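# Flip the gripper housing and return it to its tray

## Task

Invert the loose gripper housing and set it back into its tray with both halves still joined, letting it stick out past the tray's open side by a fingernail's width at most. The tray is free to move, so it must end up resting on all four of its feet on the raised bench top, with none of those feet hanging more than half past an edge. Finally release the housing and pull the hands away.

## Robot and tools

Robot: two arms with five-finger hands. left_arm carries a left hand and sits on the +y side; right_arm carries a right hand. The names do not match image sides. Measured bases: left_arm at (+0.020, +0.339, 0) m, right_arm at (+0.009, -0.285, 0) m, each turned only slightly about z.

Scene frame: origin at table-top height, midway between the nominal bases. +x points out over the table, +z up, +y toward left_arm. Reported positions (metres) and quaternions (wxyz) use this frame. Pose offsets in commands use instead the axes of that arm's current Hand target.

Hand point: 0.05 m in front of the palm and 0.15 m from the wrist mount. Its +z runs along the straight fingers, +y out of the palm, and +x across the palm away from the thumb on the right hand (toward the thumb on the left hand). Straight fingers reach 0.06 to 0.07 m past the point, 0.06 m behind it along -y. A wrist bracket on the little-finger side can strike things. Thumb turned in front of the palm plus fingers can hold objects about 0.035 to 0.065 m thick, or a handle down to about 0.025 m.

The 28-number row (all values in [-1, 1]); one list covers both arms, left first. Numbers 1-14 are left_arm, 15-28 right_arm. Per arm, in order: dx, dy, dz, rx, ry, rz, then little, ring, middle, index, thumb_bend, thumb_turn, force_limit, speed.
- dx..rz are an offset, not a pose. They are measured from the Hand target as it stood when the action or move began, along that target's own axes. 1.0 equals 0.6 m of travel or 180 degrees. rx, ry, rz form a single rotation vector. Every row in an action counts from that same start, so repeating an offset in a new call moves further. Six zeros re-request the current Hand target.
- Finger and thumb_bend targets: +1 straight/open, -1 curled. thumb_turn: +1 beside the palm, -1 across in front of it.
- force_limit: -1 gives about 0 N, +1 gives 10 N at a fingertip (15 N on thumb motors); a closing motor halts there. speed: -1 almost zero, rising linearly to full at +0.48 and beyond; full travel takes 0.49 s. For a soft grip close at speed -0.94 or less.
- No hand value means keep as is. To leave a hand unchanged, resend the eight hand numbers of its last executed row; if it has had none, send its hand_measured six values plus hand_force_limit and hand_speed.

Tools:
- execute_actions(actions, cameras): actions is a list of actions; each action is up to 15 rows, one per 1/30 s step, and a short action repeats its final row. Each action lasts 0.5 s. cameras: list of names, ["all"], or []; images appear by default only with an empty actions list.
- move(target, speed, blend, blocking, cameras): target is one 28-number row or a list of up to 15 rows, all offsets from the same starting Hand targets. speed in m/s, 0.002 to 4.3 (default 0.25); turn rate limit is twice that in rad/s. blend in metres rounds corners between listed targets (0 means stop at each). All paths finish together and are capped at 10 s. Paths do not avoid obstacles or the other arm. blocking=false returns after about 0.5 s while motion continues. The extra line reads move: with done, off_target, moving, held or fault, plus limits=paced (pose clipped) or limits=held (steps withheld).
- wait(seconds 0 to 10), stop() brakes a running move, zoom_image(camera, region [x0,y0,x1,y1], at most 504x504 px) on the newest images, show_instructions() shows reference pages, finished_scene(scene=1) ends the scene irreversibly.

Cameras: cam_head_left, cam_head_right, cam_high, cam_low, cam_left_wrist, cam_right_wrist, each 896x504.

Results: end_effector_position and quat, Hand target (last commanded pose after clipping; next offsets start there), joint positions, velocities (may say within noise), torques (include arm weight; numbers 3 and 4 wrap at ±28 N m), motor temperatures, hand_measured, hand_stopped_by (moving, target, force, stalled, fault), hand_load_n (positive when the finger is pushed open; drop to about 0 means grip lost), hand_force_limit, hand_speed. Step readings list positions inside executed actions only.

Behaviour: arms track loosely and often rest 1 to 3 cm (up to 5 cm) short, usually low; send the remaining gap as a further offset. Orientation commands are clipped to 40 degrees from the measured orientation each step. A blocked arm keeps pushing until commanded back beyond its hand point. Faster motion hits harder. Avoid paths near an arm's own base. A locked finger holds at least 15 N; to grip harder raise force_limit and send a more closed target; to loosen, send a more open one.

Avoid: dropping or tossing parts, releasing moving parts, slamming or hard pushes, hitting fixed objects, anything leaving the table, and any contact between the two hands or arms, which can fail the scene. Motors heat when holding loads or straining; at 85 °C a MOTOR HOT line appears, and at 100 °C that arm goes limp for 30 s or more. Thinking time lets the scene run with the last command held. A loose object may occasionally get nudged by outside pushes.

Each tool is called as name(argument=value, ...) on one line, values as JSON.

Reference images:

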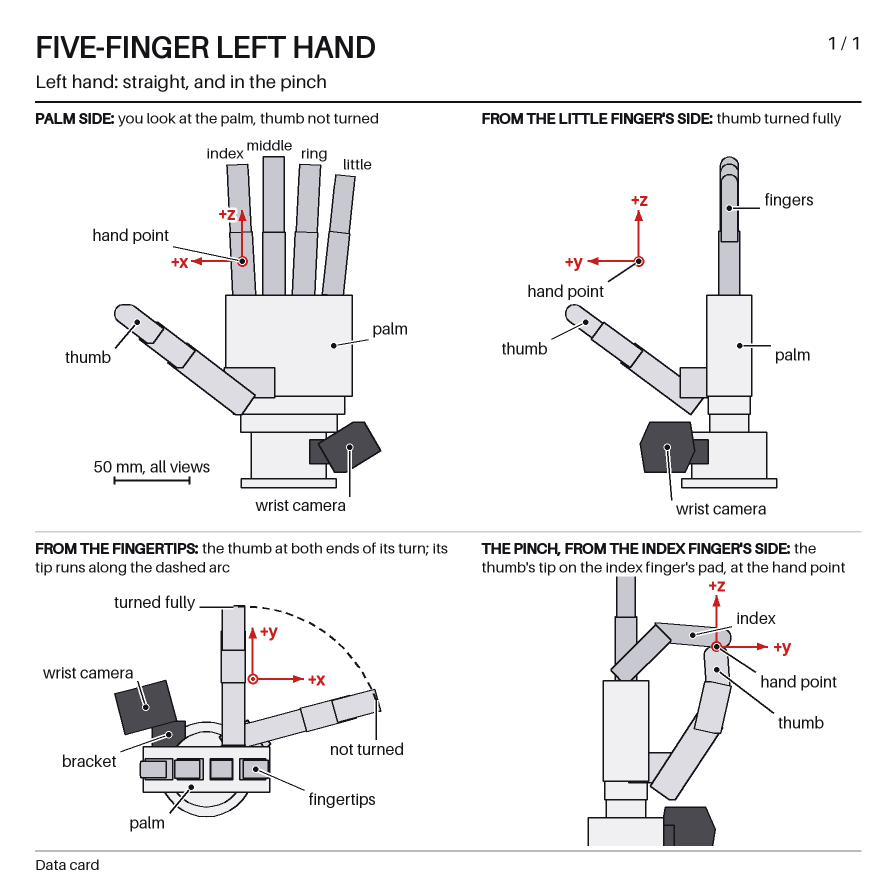

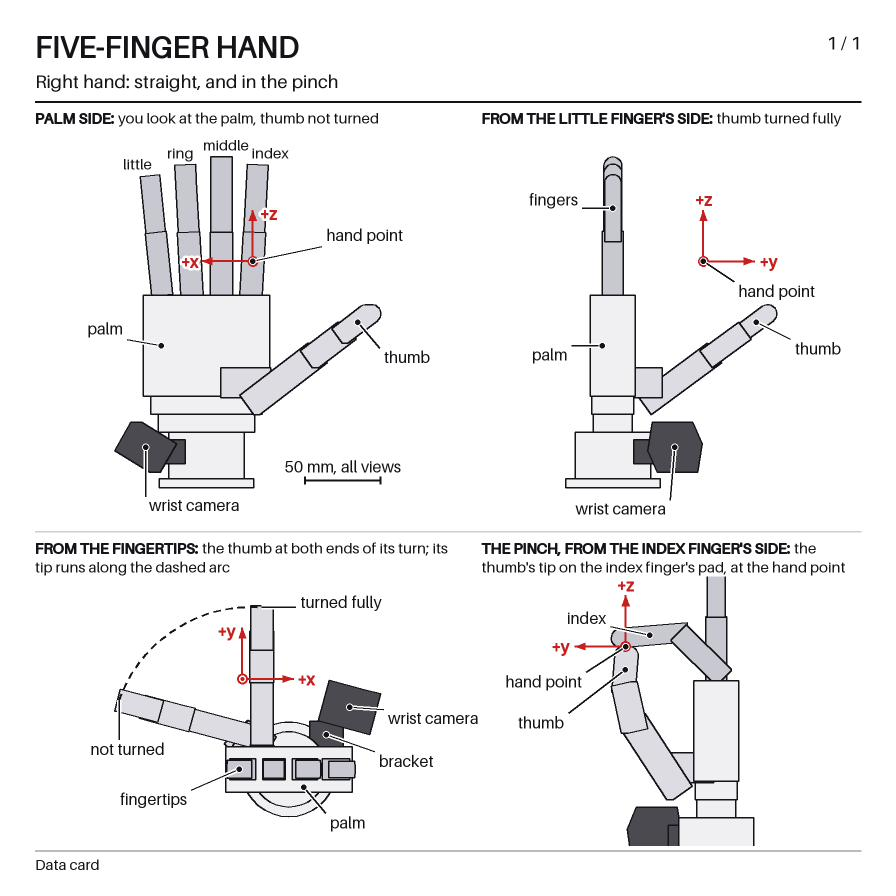

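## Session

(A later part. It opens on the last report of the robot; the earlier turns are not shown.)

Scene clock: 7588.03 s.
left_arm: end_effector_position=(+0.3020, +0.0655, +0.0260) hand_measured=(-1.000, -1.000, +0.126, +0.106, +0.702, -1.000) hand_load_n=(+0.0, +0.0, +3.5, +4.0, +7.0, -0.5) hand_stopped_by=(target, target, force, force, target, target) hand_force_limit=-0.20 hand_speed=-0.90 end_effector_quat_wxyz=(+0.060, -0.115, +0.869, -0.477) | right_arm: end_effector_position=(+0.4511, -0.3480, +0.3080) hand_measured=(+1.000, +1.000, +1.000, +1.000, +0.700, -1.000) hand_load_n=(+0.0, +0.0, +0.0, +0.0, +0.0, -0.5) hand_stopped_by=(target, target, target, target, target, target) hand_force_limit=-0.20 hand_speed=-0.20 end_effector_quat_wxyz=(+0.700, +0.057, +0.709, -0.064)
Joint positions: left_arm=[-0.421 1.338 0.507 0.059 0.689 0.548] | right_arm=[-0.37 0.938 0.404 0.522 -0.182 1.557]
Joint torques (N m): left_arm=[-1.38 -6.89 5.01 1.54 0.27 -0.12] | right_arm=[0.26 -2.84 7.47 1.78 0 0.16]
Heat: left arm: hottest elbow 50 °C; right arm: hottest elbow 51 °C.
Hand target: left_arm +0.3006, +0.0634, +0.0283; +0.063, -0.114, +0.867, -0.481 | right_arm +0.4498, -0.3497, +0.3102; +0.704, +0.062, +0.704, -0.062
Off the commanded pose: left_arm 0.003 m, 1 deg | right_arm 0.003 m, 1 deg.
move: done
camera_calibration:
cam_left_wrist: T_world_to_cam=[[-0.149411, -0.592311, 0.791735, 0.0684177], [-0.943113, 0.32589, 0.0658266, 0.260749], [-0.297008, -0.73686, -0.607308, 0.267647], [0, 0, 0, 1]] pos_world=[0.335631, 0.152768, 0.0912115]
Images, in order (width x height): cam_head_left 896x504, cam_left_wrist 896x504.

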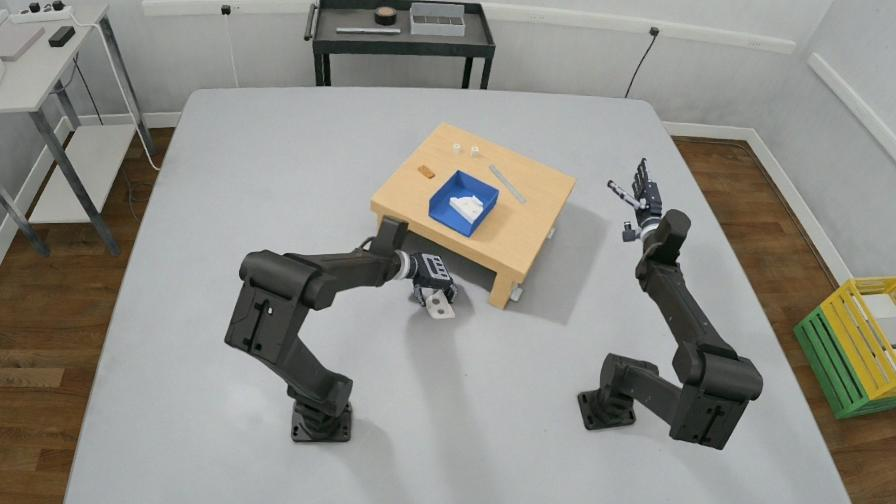

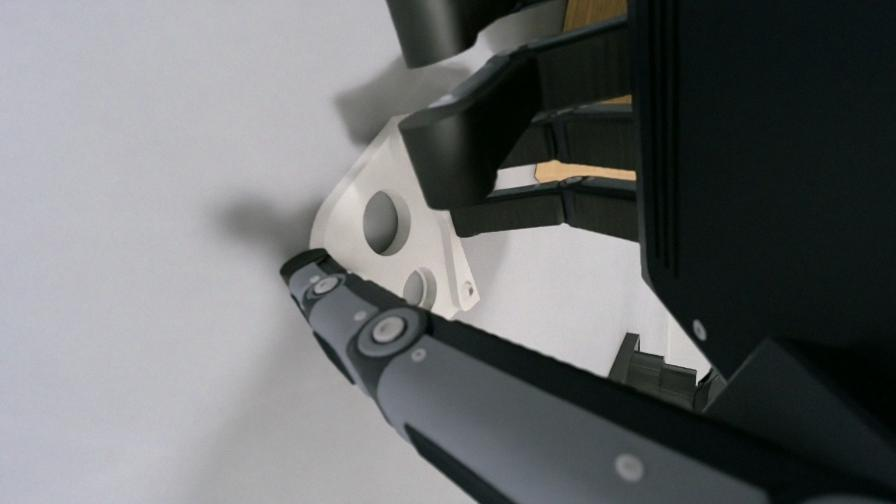

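move(target=[[0.0546,0.0061,-0.1355,0,0,0,-1,-1,0.05,0.05,0.7,-1,-0.2,-0.9,-0.15,0.3095,-0.1647,-0.0833,0,0,-1,-1,-1,0.45,0.7,-1,-0.2,-0.2],[-0.1687,-0.0353,-0.3891,0.2723,0.0043,-0.5209,-1,-1,0.05,0.05,0.7,-1,-0.2,-0.9,-0.1167,0.564,-0.3537,-0.1667,0,0,-1,-1,-1,0.45,0.7,-1,-0.2,-0.2]], speed=0.2, blend=0.02, cameras=["cam_left_wrist","cam_head_left","cam_head_right","cam_right_wrist"])

Scene clock: 7637.77 s.
left_arm: end_effector_position=(+0.3512, +0.2689, +0.1718) hand_measured=(-1.000, -1.000, +0.126, +0.106, +0.702, -1.000) hand_load_n=(+0.0, +0.0, +5.5, +0.0, +5.5, +0.5) hand_stopped_by=(target, target, force, force, target, target) hand_force_limit=-0.20 hand_speed=-0.90 end_effector_quat_wxyz=(+0.262, +0.652, -0.273, +0.657) | right_arm: end_effector_position=(+0.2985, +0.0147, +0.3510) hand_measured=(-1.000, -1.000, -1.000, +0.450, +0.700, -1.000) hand_load_n=(+0.0, +0.0, +0.0, +0.0, +0.0, -0.5) hand_stopped_by=(target, target, target, target, target, target) hand_force_limit=-0.20 hand_speed=-0.20 end_effector_quat_wxyz=(+0.684, -0.138, +0.709, +0.104)
Joint positions: left_arm=[0.476 1.551 0.253 1.296 1.214 -1.551] | right_arm=[0.938 0.683 0.452 0.179 0.611 1.56]
Joint torques (N m): left_arm=[-0.5 -4.72 2.25 1.51 -0.08 -0.21] | right_arm=[1.2 -0.44 11.9 1.66 0.13 0.16]
Heat: left arm: hottest elbow 49 °C; right arm: hottest elbow 51 °C.
Hand target: left_arm +0.3501, +0.2699, +0.1700; +0.264, +0.655, -0.266, +0.656 | right_arm +0.3000, +0.0205, +0.3800; +0.696, -0.123, +0.696, +0.122
Off the commanded pose: left_arm 0.002 m, 1 deg | right_arm 0.030 m, 3 deg.
move: off_target (right_arm)
camera_calibration:
cam_left_wrist: T_world_to_cam=[[0.682438, 0.658627, 0.316998, -0.466172], [-0.541918, 0.164868, 0.824102, 0.00340372], [0.490513, -0.734186, 0.469434, 0.0583484], [0, 0, 0, 1]] pos_world=[0.291357, 0.349311, 0.11758]
cam_right_wrist: T_world_to_cam=[[-0.325419, 0.875853, -0.356348, 0.204896], [-0.544178, 0.134726, 0.828082, -0.125988], [0.773287, 0.463391, 0.432777, -0.275063], [0, 0, 0, 1]] pos_world=[0.21082, -0.0350233, 0.296383]
Images, in order (width x height): cam_head_left 896x504, cam_head_right 896x504, cam_left_wrist 896x504, cam_right_wrist 896x504.

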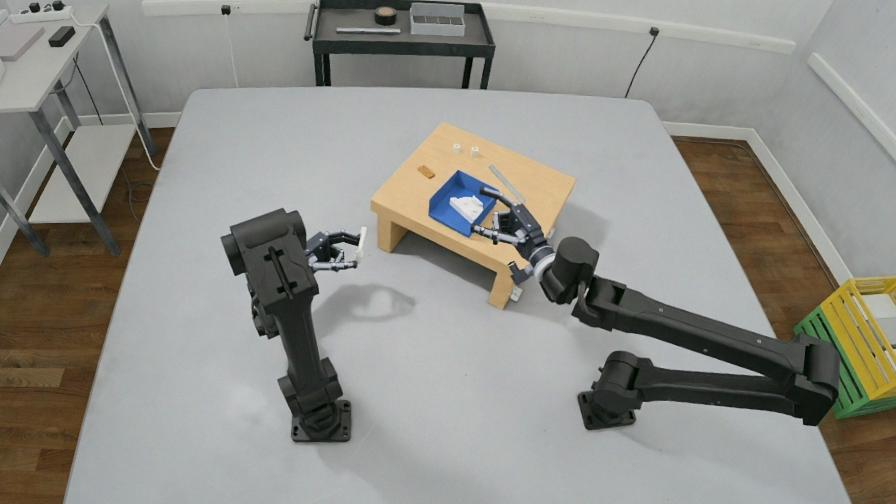

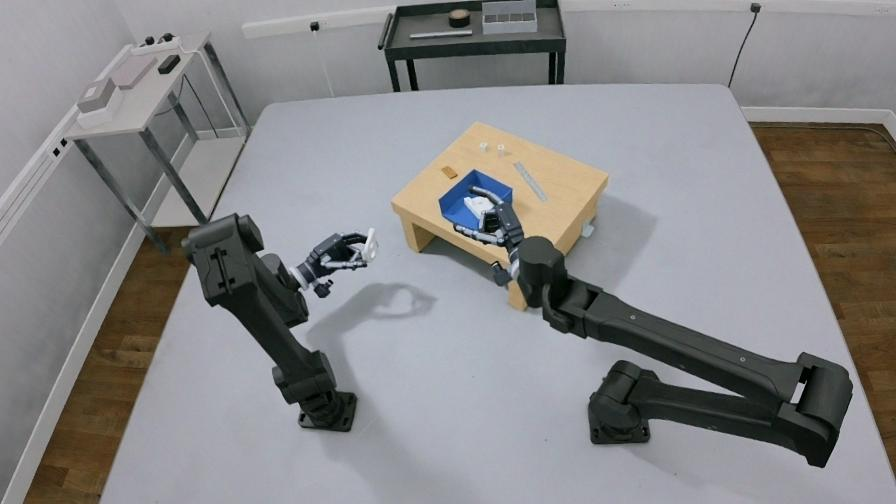

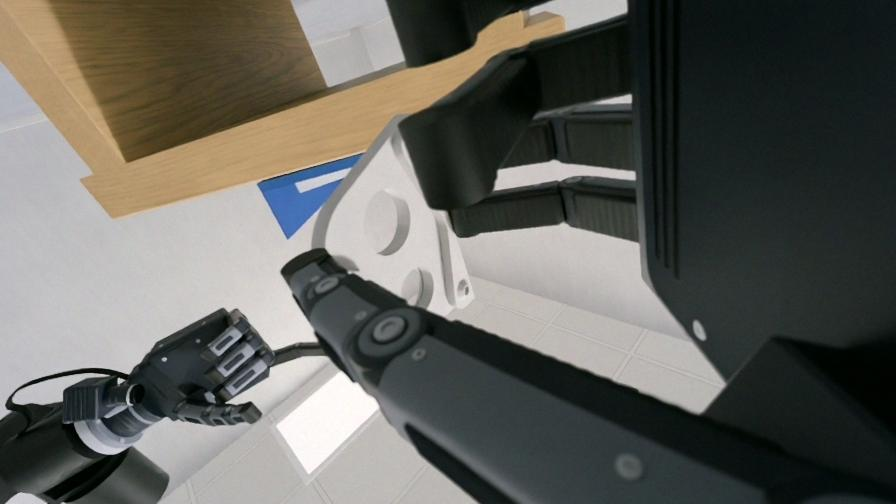

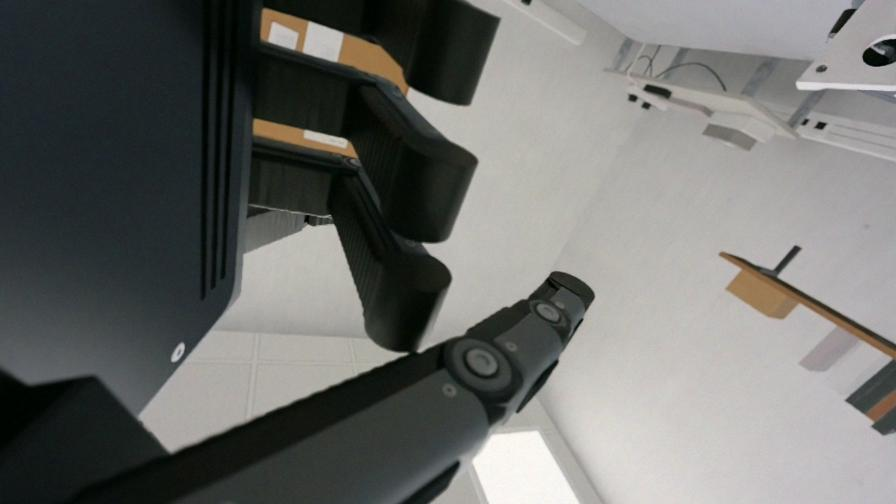

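zoom_image(camera="cam_left_wrist", region=[270, 100, 490, 320])

Scaled by 2.291 from the camera's 896x504 image, which has a finer 1280x720 frame.

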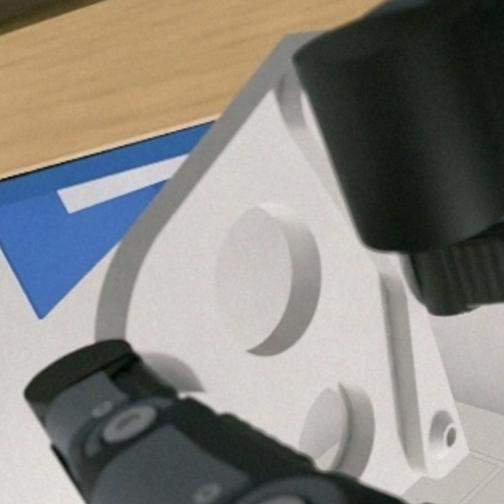

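zoom_image(camera="cam_head_left", region=[290, 210, 390, 290])

zoom_image(camera="cam_head_right", region=[300, 210, 400, 310])

Scaled by 5.040 from the camera's 896x504 image, which has a finer 1280x720 frame.

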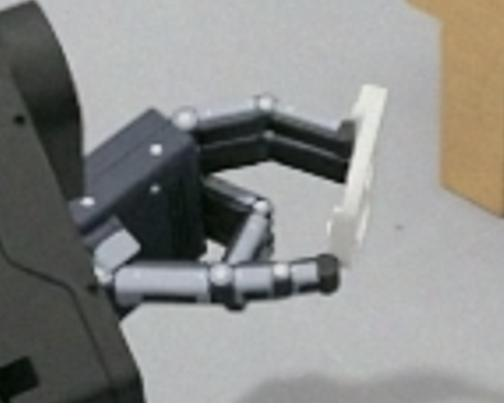

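Scaled by 5.040 from the camera's 896x504 image, which has a finer 1280x720 frame.

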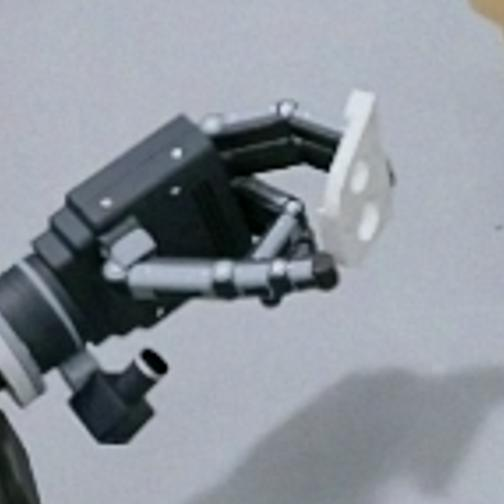

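move(target=[0,0,0,0,0,0,-1,-1,0.05,0.05,0.7,-1,-0.2,-0.9,0.3117,0.1887,0.0837,0,0,0,-1,-1,-1,0.45,0.7,-1,-0.2,-0.2], speed=0.15, cameras=["cam_right_wrist","cam_head_left","cam_head_right"])

Scene clock: 7716.50 s.
left_arm: end_effector_position=(+0.3512, +0.2689, +0.1719) hand_measured=(-1.000, -1.000, +0.126, +0.106, +0.702, -1.000) hand_load_n=(+0.0, +0.0, +5.5, +0.0, +5.5, +0.5) hand_stopped_by=(target, target, force, force, target, target) hand_force_limit=-0.20 hand_speed=-0.90 end_effector_quat_wxyz=(+0.262, +0.652, -0.273, +0.656) | right_arm: end_effector_position=(+0.3066, +0.1333, +0.1745) hand_measured=(-1.000, -1.000, -1.000, +0.450, +0.700, -1.000) hand_load_n=(+0.5, +0.0, +0.0, +0.0, +0.0, +0.0) hand_stopped_by=(target, target, target, target, target, target) hand_force_limit=-0.20 hand_speed=-0.20 end_effector_quat_wxyz=(+0.687, -0.138, +0.706, +0.104)
Joint positions: left_arm=[0.476 1.551 0.253 1.296 1.214 -1.552] | right_arm=[1.13 1.592 0.431 1.11 0.802 1.564]
Joint torques (N m): left_arm=[-0.5 -4.89 2.21 1.35 -0.08 -0.2] | right_arm=[1.14 -7.24 6.71 1.57 0.14 0.11]
Heat: left arm: hottest elbow 47 °C; right arm: hottest elbow 54 °C.
Hand target: left_arm +0.3501, +0.2699, +0.1701; +0.264, +0.656, -0.266, +0.655 | right_arm +0.3085, +0.1440, +0.1928; +0.696, -0.123, +0.696, +0.122
Off the commanded pose: left_arm 0.002 m, 1 deg | right_arm 0.021 m, 3 deg.
move: off_target (right_arm)
camera_calibration:
cam_right_wrist: T_world_to_cam=[[-0.323588, 0.875526, -0.358811, 0.0407194], [-0.550108, 0.13446, 0.824198, 0.0111649], [0.769852, 0.464085, 0.438124, -0.259929], [0, 0, 0, 1]] pos_world=[0.219425, 0.0834772, 0.11929]
Images, in order (width x height): cam_head_left 896x504, cam_head_right 896x504, cam_right_wrist 896x504.

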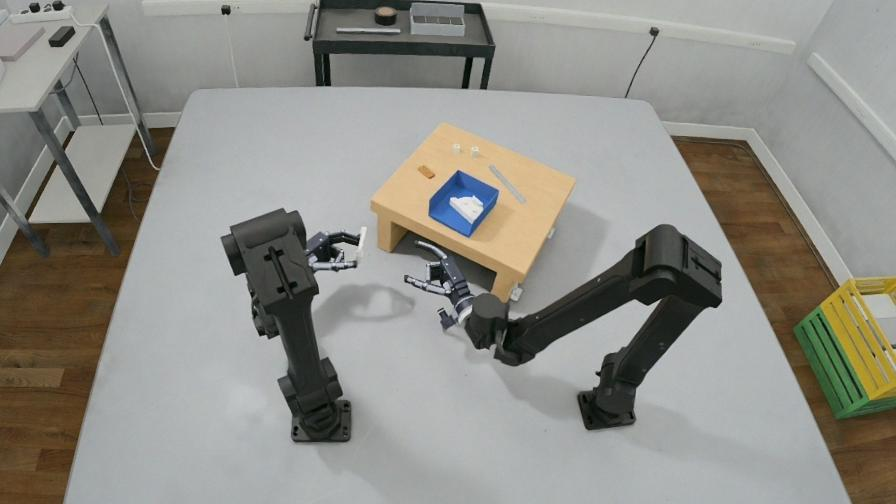

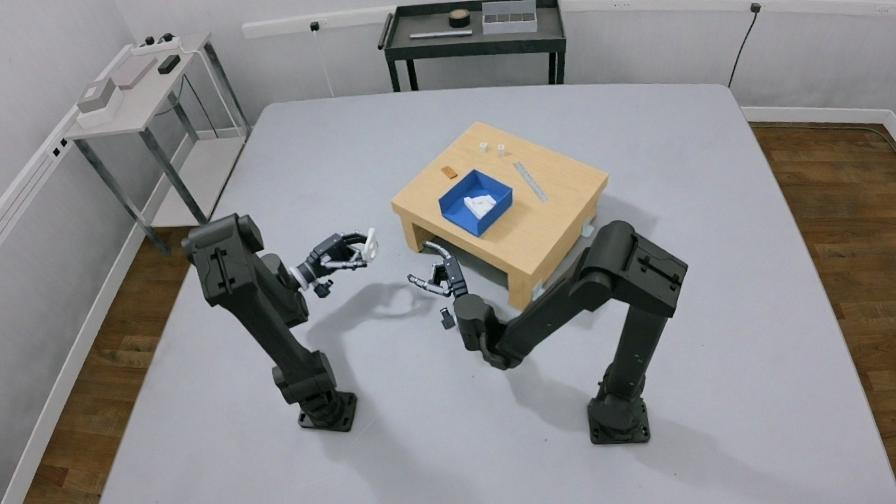

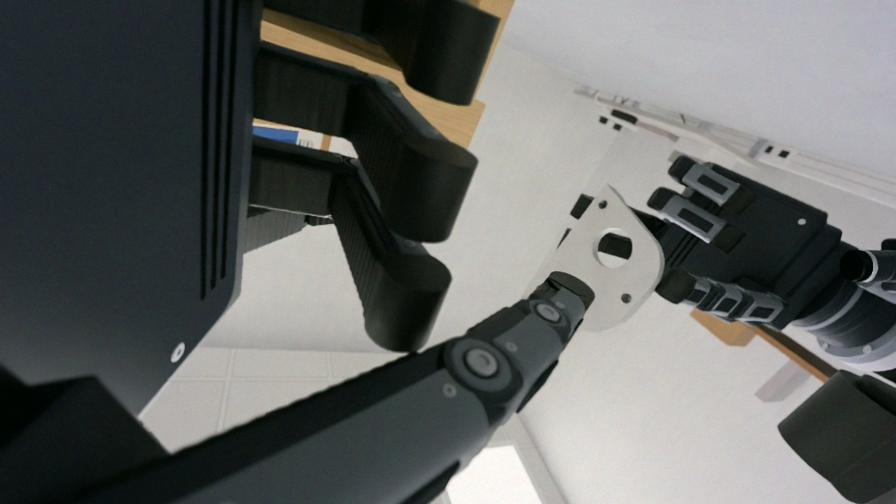

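zoom_image(camera="cam_right_wrist", region=[500, 170, 720, 350])

Scaled by 2.291 from the camera's 896x504 image, which has a finer 1280x720 frame.

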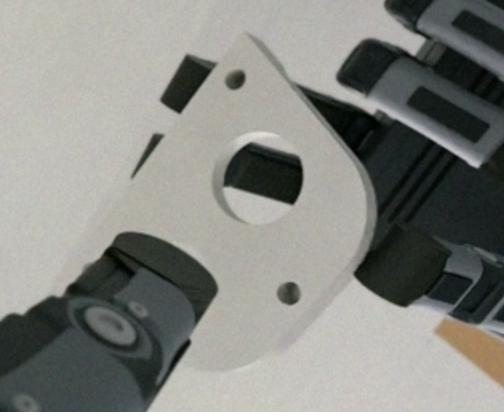

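move(target=[0,0,0,0,0,0,-1,-1,0.05,0.05,0.7,-1,-0.2,-0.9,-0.0587,0.082,0.0627,0,0,0,-1,-1,-1,0.45,0.7,-1,-0.2,-0.2], speed=0.1, cameras=["cam_right_wrist","cam_head_left"])

Scene clock: 7753.50 s.
left_arm: end_effector_position=(+0.3512, +0.2689, +0.1719) hand_measured=(-1.000, -1.000, +0.126, +0.106, +0.702, -1.000) hand_load_n=(+0.0, +0.0, +5.5, +0.0, +5.5, +0.5) hand_stopped_by=(target, target, force, force, target, target) hand_force_limit=-0.20 hand_speed=-0.90 end_effector_quat_wxyz=(+0.262, +0.652, -0.273, +0.656) | right_arm: end_effector_position=(+0.3263, +0.1915, +0.2160) hand_measured=(-1.000, -1.000, -1.000, +0.450, +0.700, -1.000) hand_load_n=(+0.0, -0.5, +0.0, +0.0, +0.0, +0.0) hand_stopped_by=(target, target, target, target, target, target) hand_force_limit=-0.20 hand_speed=-0.20 end_effector_quat_wxyz=(+0.693, -0.129, +0.701, +0.112)
Joint positions: left_arm=[0.476 1.551 0.253 1.296 1.214 -1.552] | right_arm=[1.146 1.592 0.616 0.954 0.82 1.564]
Joint torques (N m): left_arm=[-0.5 -4.89 2.28 1.37 -0.08 -0.2] | right_arm=[1.26 -8.35 8.08 0.59 0.11 0.11]
Motor temperatures (°C): left_arm=[35 35 46 34 38 32] | right_arm=[37 38 52 36 34 34]
Heat: left arm: hottest elbow 46 °C; right arm: hottest elbow 52 °C.
Hand target: left_arm +0.3501, +0.2699, +0.1701; +0.264, +0.656, -0.266, +0.655 | right_arm +0.3271, +0.2030, +0.2280; +0.696, -0.123, +0.696, +0.122
Off the commanded pose: left_arm 0.002 m, 1 deg | right_arm 0.017 m, 2 deg.
move: off_target (right_arm)
camera_calibration:
cam_right_wrist: T_world_to_cam=[[-0.317884, 0.885282, -0.339449, 0.00311678], [-0.560225, 0.113459, 0.820533, -0.011918], [0.764917, 0.451002, 0.45989, -0.320845], [0, 0, 0, 1]] pos_world=[0.239734, 0.143295, 0.15839]
Images, in order (width x height): cam_head_left 896x504, cam_right_wrist 896x504.

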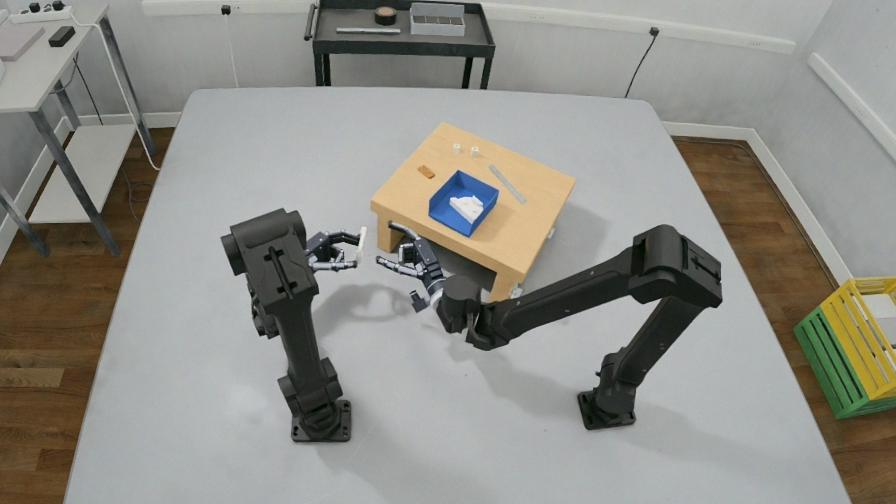

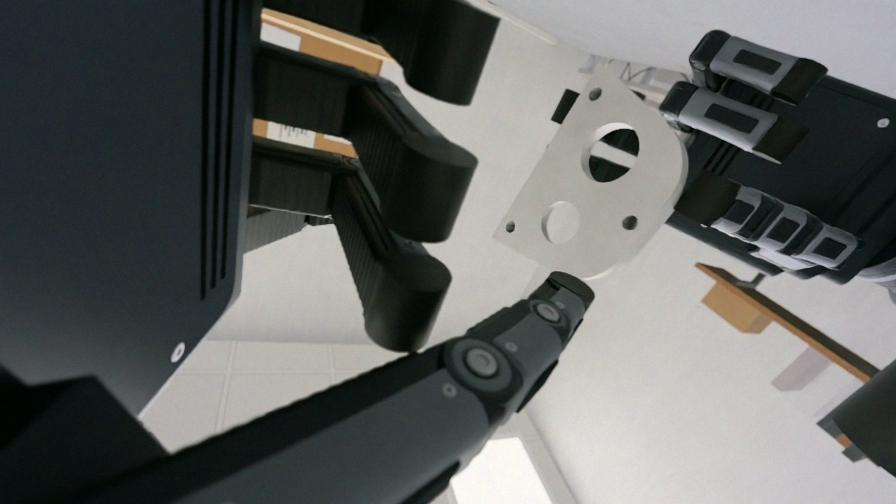

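zoom_image(camera="cam_right_wrist", region=[480, 60, 720, 300])

Scaled by 2.100 from the camera's 896x504 image, which has a finer 1280x720 frame.

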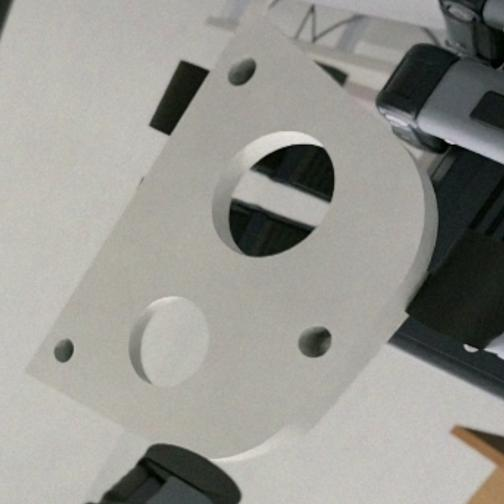

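move(target=[0,0,0,0,0,0,-1,-1,0.05,0.05,0.7,-1,-0.2,-0.9,0,0.0422,0.0269,0,0,0,-1,-1,-1,0.45,0.7,-1,-0.2,-0.2], speed=0.06, cameras=["cam_right_wrist","cam_head_left","cam_left_wrist","cam_head_right"])

Scene clock: 7825.10 s.
left_arm: end_effector_position=(+0.3512, +0.2689, +0.1719) hand_measured=(-1.000, -1.000, +0.126, +0.106, +0.702, -1.000) hand_load_n=(+0.0, +0.0, +5.5, +0.0, +5.5, +0.5) hand_stopped_by=(target, target, force, force, target, target) hand_force_limit=-0.20 hand_speed=-0.90 end_effector_quat_wxyz=(+0.262, +0.652, -0.273, +0.656) | right_arm: end_effector_position=(+0.3323, +0.2190, +0.2183) hand_measured=(-1.000, -1.000, -1.000, +0.450, +0.700, -1.000) hand_load_n=(+0.0, +0.0, +0.0, +0.0, +0.0, +0.0) hand_stopped_by=(target, target, target, target, target, target) hand_force_limit=-0.20 hand_speed=-0.20 end_effector_quat_wxyz=(+0.694, -0.128, +0.700, +0.113)
Joint positions: left_arm=[0.476 1.551 0.253 1.296 1.214 -1.552] | right_arm=[1.159 1.644 0.695 0.931 0.832 1.564]
Joint torques (N m): left_arm=[-0.5 -4.84 2.28 1.35 -0.09 -0.2] | right_arm=[1.26 -8.59 8.61 0.64 0.12 0.11]
Heat: left arm: hottest elbow 46 °C; right arm: hottest elbow 52 °C.
Hand target: left_arm +0.3501, +0.2699, +0.1701; +0.264, +0.656, -0.266, +0.655 | right_arm +0.3336, +0.2325, +0.2280; +0.696, -0.123, +0.696, +0.122
Off the commanded pose: left_arm 0.002 m, 1 deg | right_arm 0.017 m, 1 deg.
move: off_target (right_arm)
camera_calibration:
cam_left_wrist: T_world_to_cam=[[0.682635, 0.658804, 0.316208, -0.466129], [-0.541478, 0.165435, 0.824277, 0.00300177], [0.490725, -0.7339, 0.46966, 0.058209], [0, 0, 0, 1]] pos_world=[0.291257, 0.349311, 0.117581]
cam_right_wrist: T_world_to_cam=[[-0.317756, 0.88617, -0.337244, -0.0193262], [-0.56156, 0.110702, 0.819998, -0.0123987], [0.763991, 0.449942, 0.462461, -0.338929], [0, 0, 0, 1]] pos_world=[0.245835, 0.170997, 0.160391]
Images, in order (width x height): cam_head_left 896x504, cam_head_right 896x504, cam_left_wrist 896x504, cam_right_wrist 896x504.

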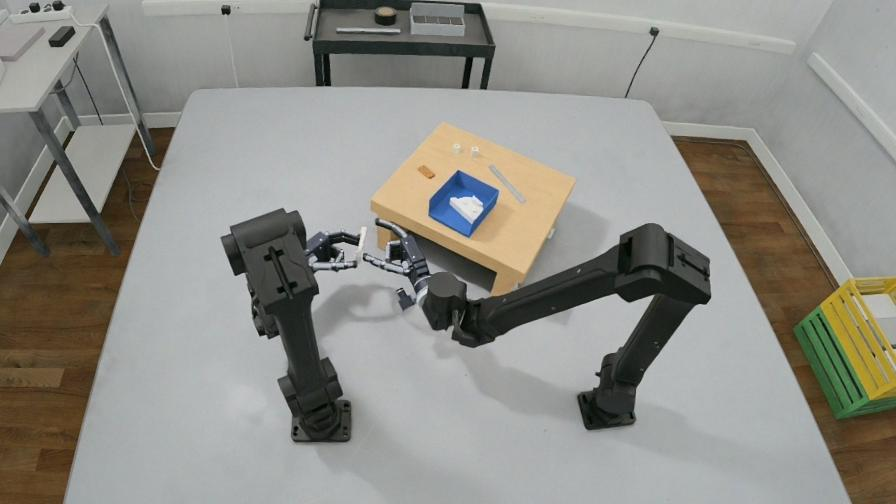

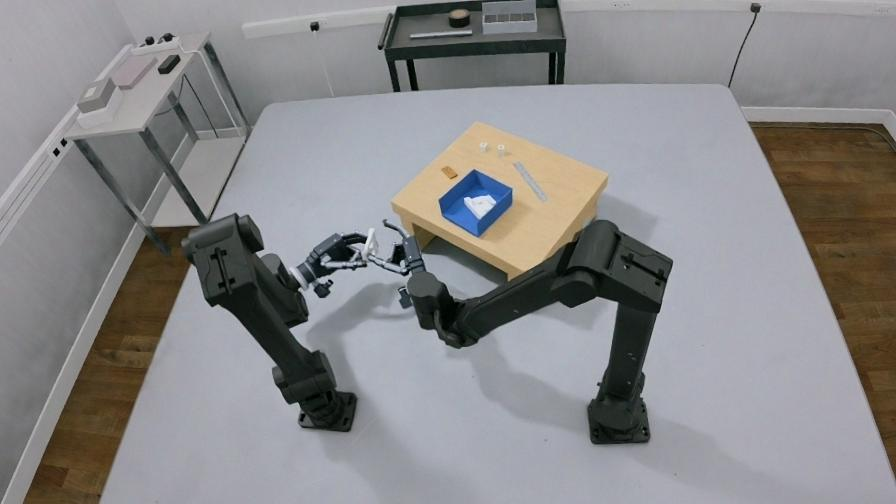

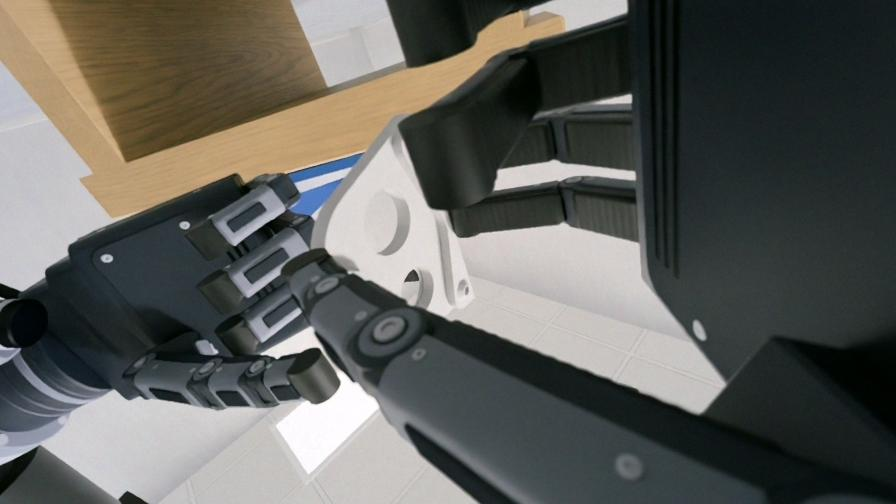

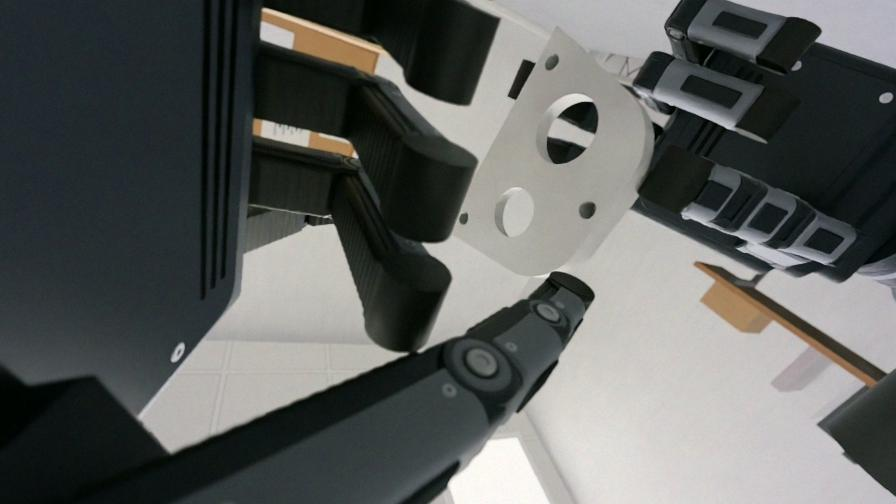

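zoom_image(camera="cam_head_left", region=[300, 200, 440, 320])

zoom_image(camera="cam_head_right", region=[310, 200, 450, 320])

zoom_image(camera="cam_right_wrist", region=[430, 20, 700, 290])

Scaled by 3.600 from the camera's 896x504 image, which has a finer 1280x720 frame.

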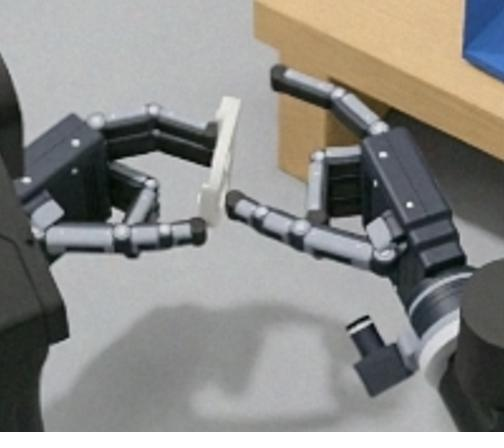

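Scaled by 3.600 from the camera's 896x504 image, which has a finer 1280x720 frame.

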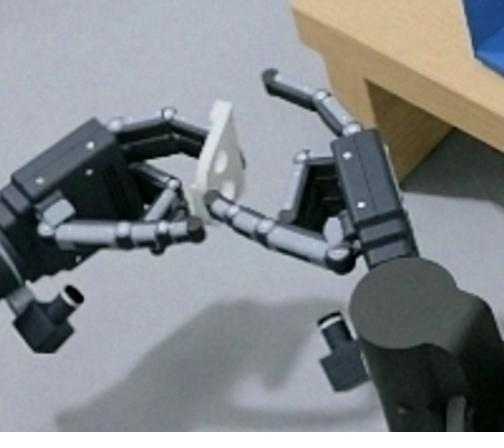

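Scaled by 1.867 from the camera's 896x504 image, which has a finer 1280x720 frame.

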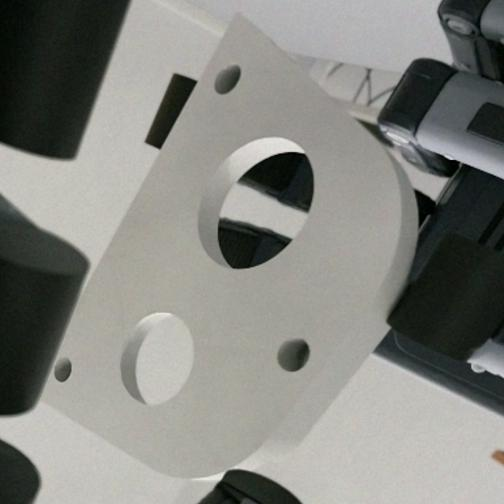

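move(target=[0,0,0,0,0,0,-1,-1,0.05,0.05,0.7,-1,-0.2,-0.9,0.0067,0.0198,0.0125,0,0,0,-1,-1,-1,0.45,0.7,-1,-0.2,-0.2], speed=0.05, cameras=["cam_right_wrist","cam_head_left","cam_left_wrist","cam_head_right"])

Scene clock: 7910.93 s.
left_arm: end_effector_position=(+0.3512, +0.2689, +0.1719) hand_measured=(-1.000, -1.000, +0.126, +0.106, +0.702, -1.000) hand_load_n=(+0.0, +0.0, +5.0, +0.0, +5.5, +0.5) hand_stopped_by=(target, target, force, force, target, target) hand_force_limit=-0.20 hand_speed=-0.90 end_effector_quat_wxyz=(+0.262, +0.652, -0.273, +0.656) | right_arm: end_effector_position=(+0.3356, +0.2321, +0.2144) hand_measured=(-1.000, -1.000, -1.000, +0.450, +0.700, -1.000) hand_load_n=(+0.0, +0.0, +0.0, +0.0, +0.0, -0.5) hand_stopped_by=(target, target, target, target, target, target) hand_force_limit=-0.20 hand_speed=-0.20 end_effector_quat_wxyz=(+0.694, -0.128, +0.700, +0.112)
Joint positions: left_arm=[0.476 1.551 0.253 1.296 1.214 -1.552] | right_arm=[1.164 1.681 0.731 0.931 0.838 1.564]
Joint torques (N m): left_arm=[-0.56 -4.89 2.25 1.32 -0.07 -0.2] | right_arm=[1.26 -9 8.69 0.62 0.12 0.11]
Heat: left arm: hottest elbow 45 °C; right arm: hottest elbow 51 °C.
Hand target: left_arm +0.3501, +0.2699, +0.1701; +0.264, +0.656, -0.266, +0.655 | right_arm +0.3367, +0.2461, +0.2240; +0.696, -0.123, +0.696, +0.122
Off the commanded pose: left_arm 0.002 m, 1 deg | right_arm 0.017 m, 1 deg.
move: off_target (right_arm)
camera_calibration:
cam_left_wrist: T_world_to_cam=[[0.682635, 0.658804, 0.316208, -0.466129], [-0.541478, 0.165435, 0.824277, 0.00300177], [0.490725, -0.7339, 0.46966, 0.058209], [0, 0, 0, 1]] pos_world=[0.291257, 0.349311, 0.117581]
cam_right_wrist: T_world_to_cam=[[-0.316996, 0.886314, -0.337581, -0.0313639], [-0.561443, 0.111507, 0.819968, -0.00897084], [0.764392, 0.449459, 0.462267, -0.345521], [0, 0, 0, 1]] pos_world=[0.249135, 0.184096, 0.156491]
Images, in order (width x height): cam_head_left 896x504, cam_head_right 896x504, cam_left_wrist 896x504, cam_right_wrist 896x504.

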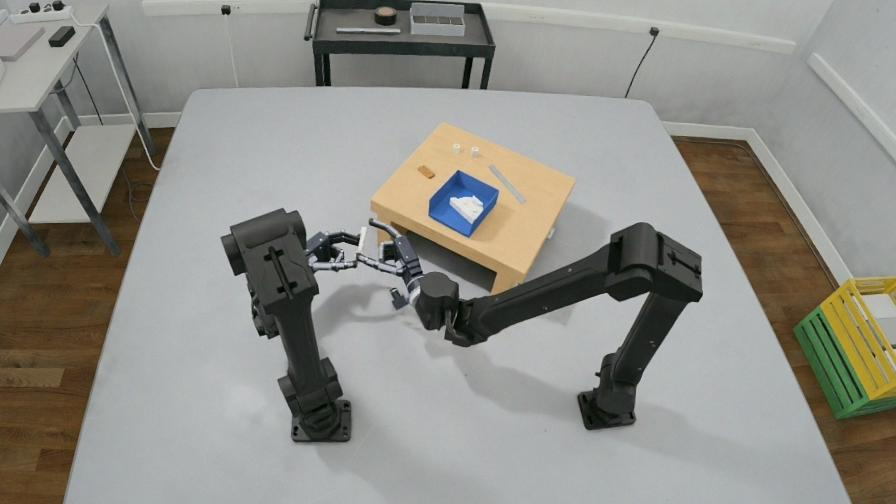

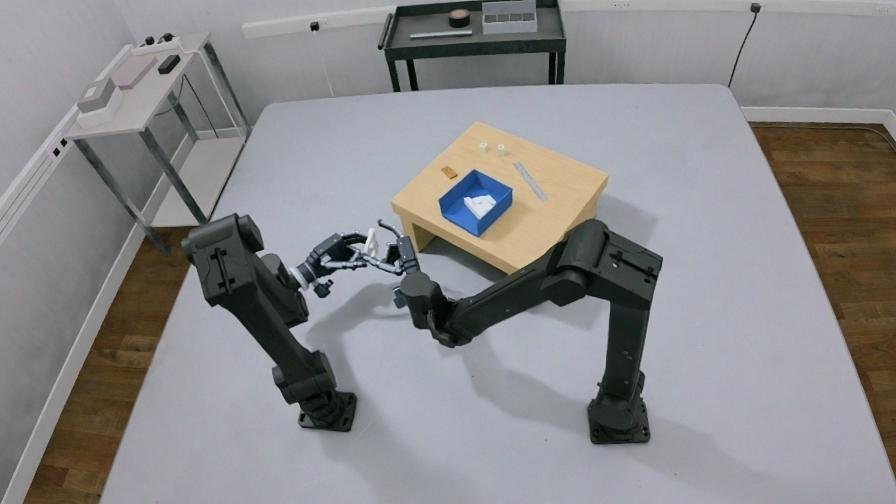

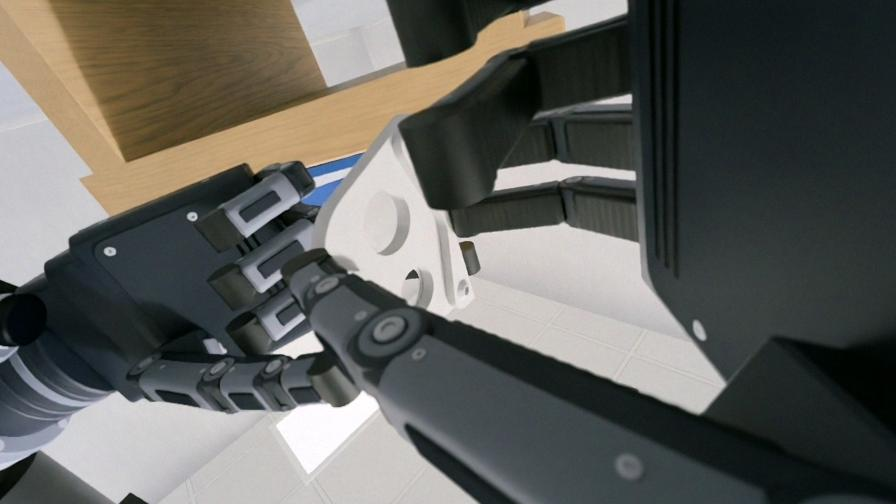

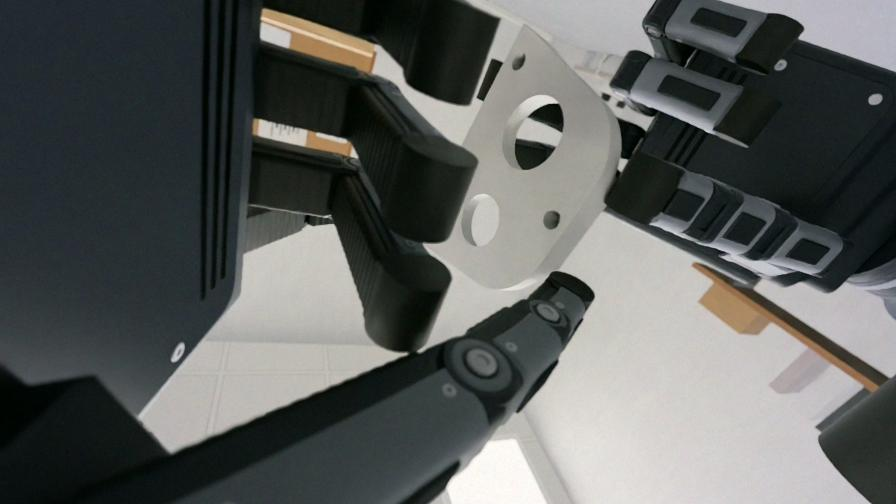

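zoom_image(camera="cam_head_left", region=[340, 210, 420, 290])

zoom_image(camera="cam_head_right", region=[345, 210, 425, 290])

zoom_image(camera="cam_right_wrist", region=[420, 10, 680, 300])

zoom_image(camera="cam_left_wrist", region=[270, 100, 520, 420])

Scaled by 6.300 from the camera's 896x504 image, which has a finer 1280x720 frame.

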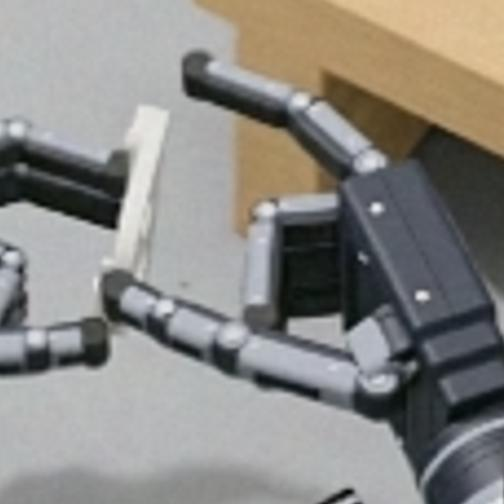

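Scaled by 6.300 from the camera's 896x504 image, which has a finer 1280x720 frame.

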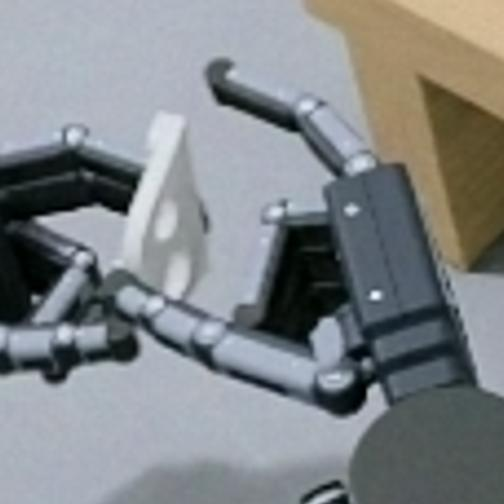

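Scaled by 1.738 from the camera's 896x504 image, which has a finer 1280x720 frame.

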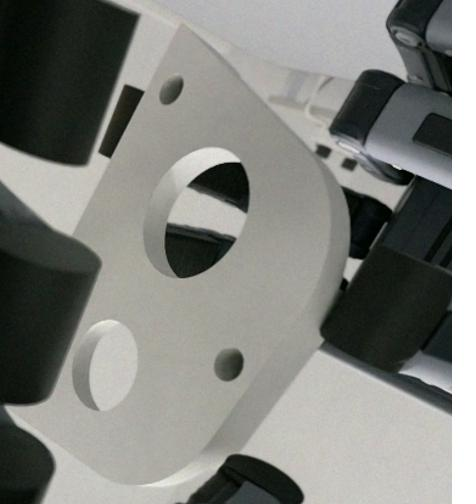

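Scaled by 1.575 from the camera's 896x504 image, which has a finer 1280x720 frame.

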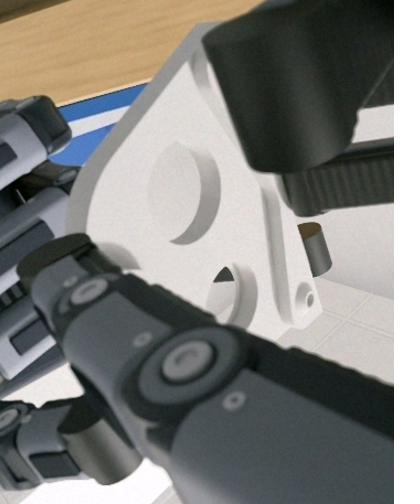

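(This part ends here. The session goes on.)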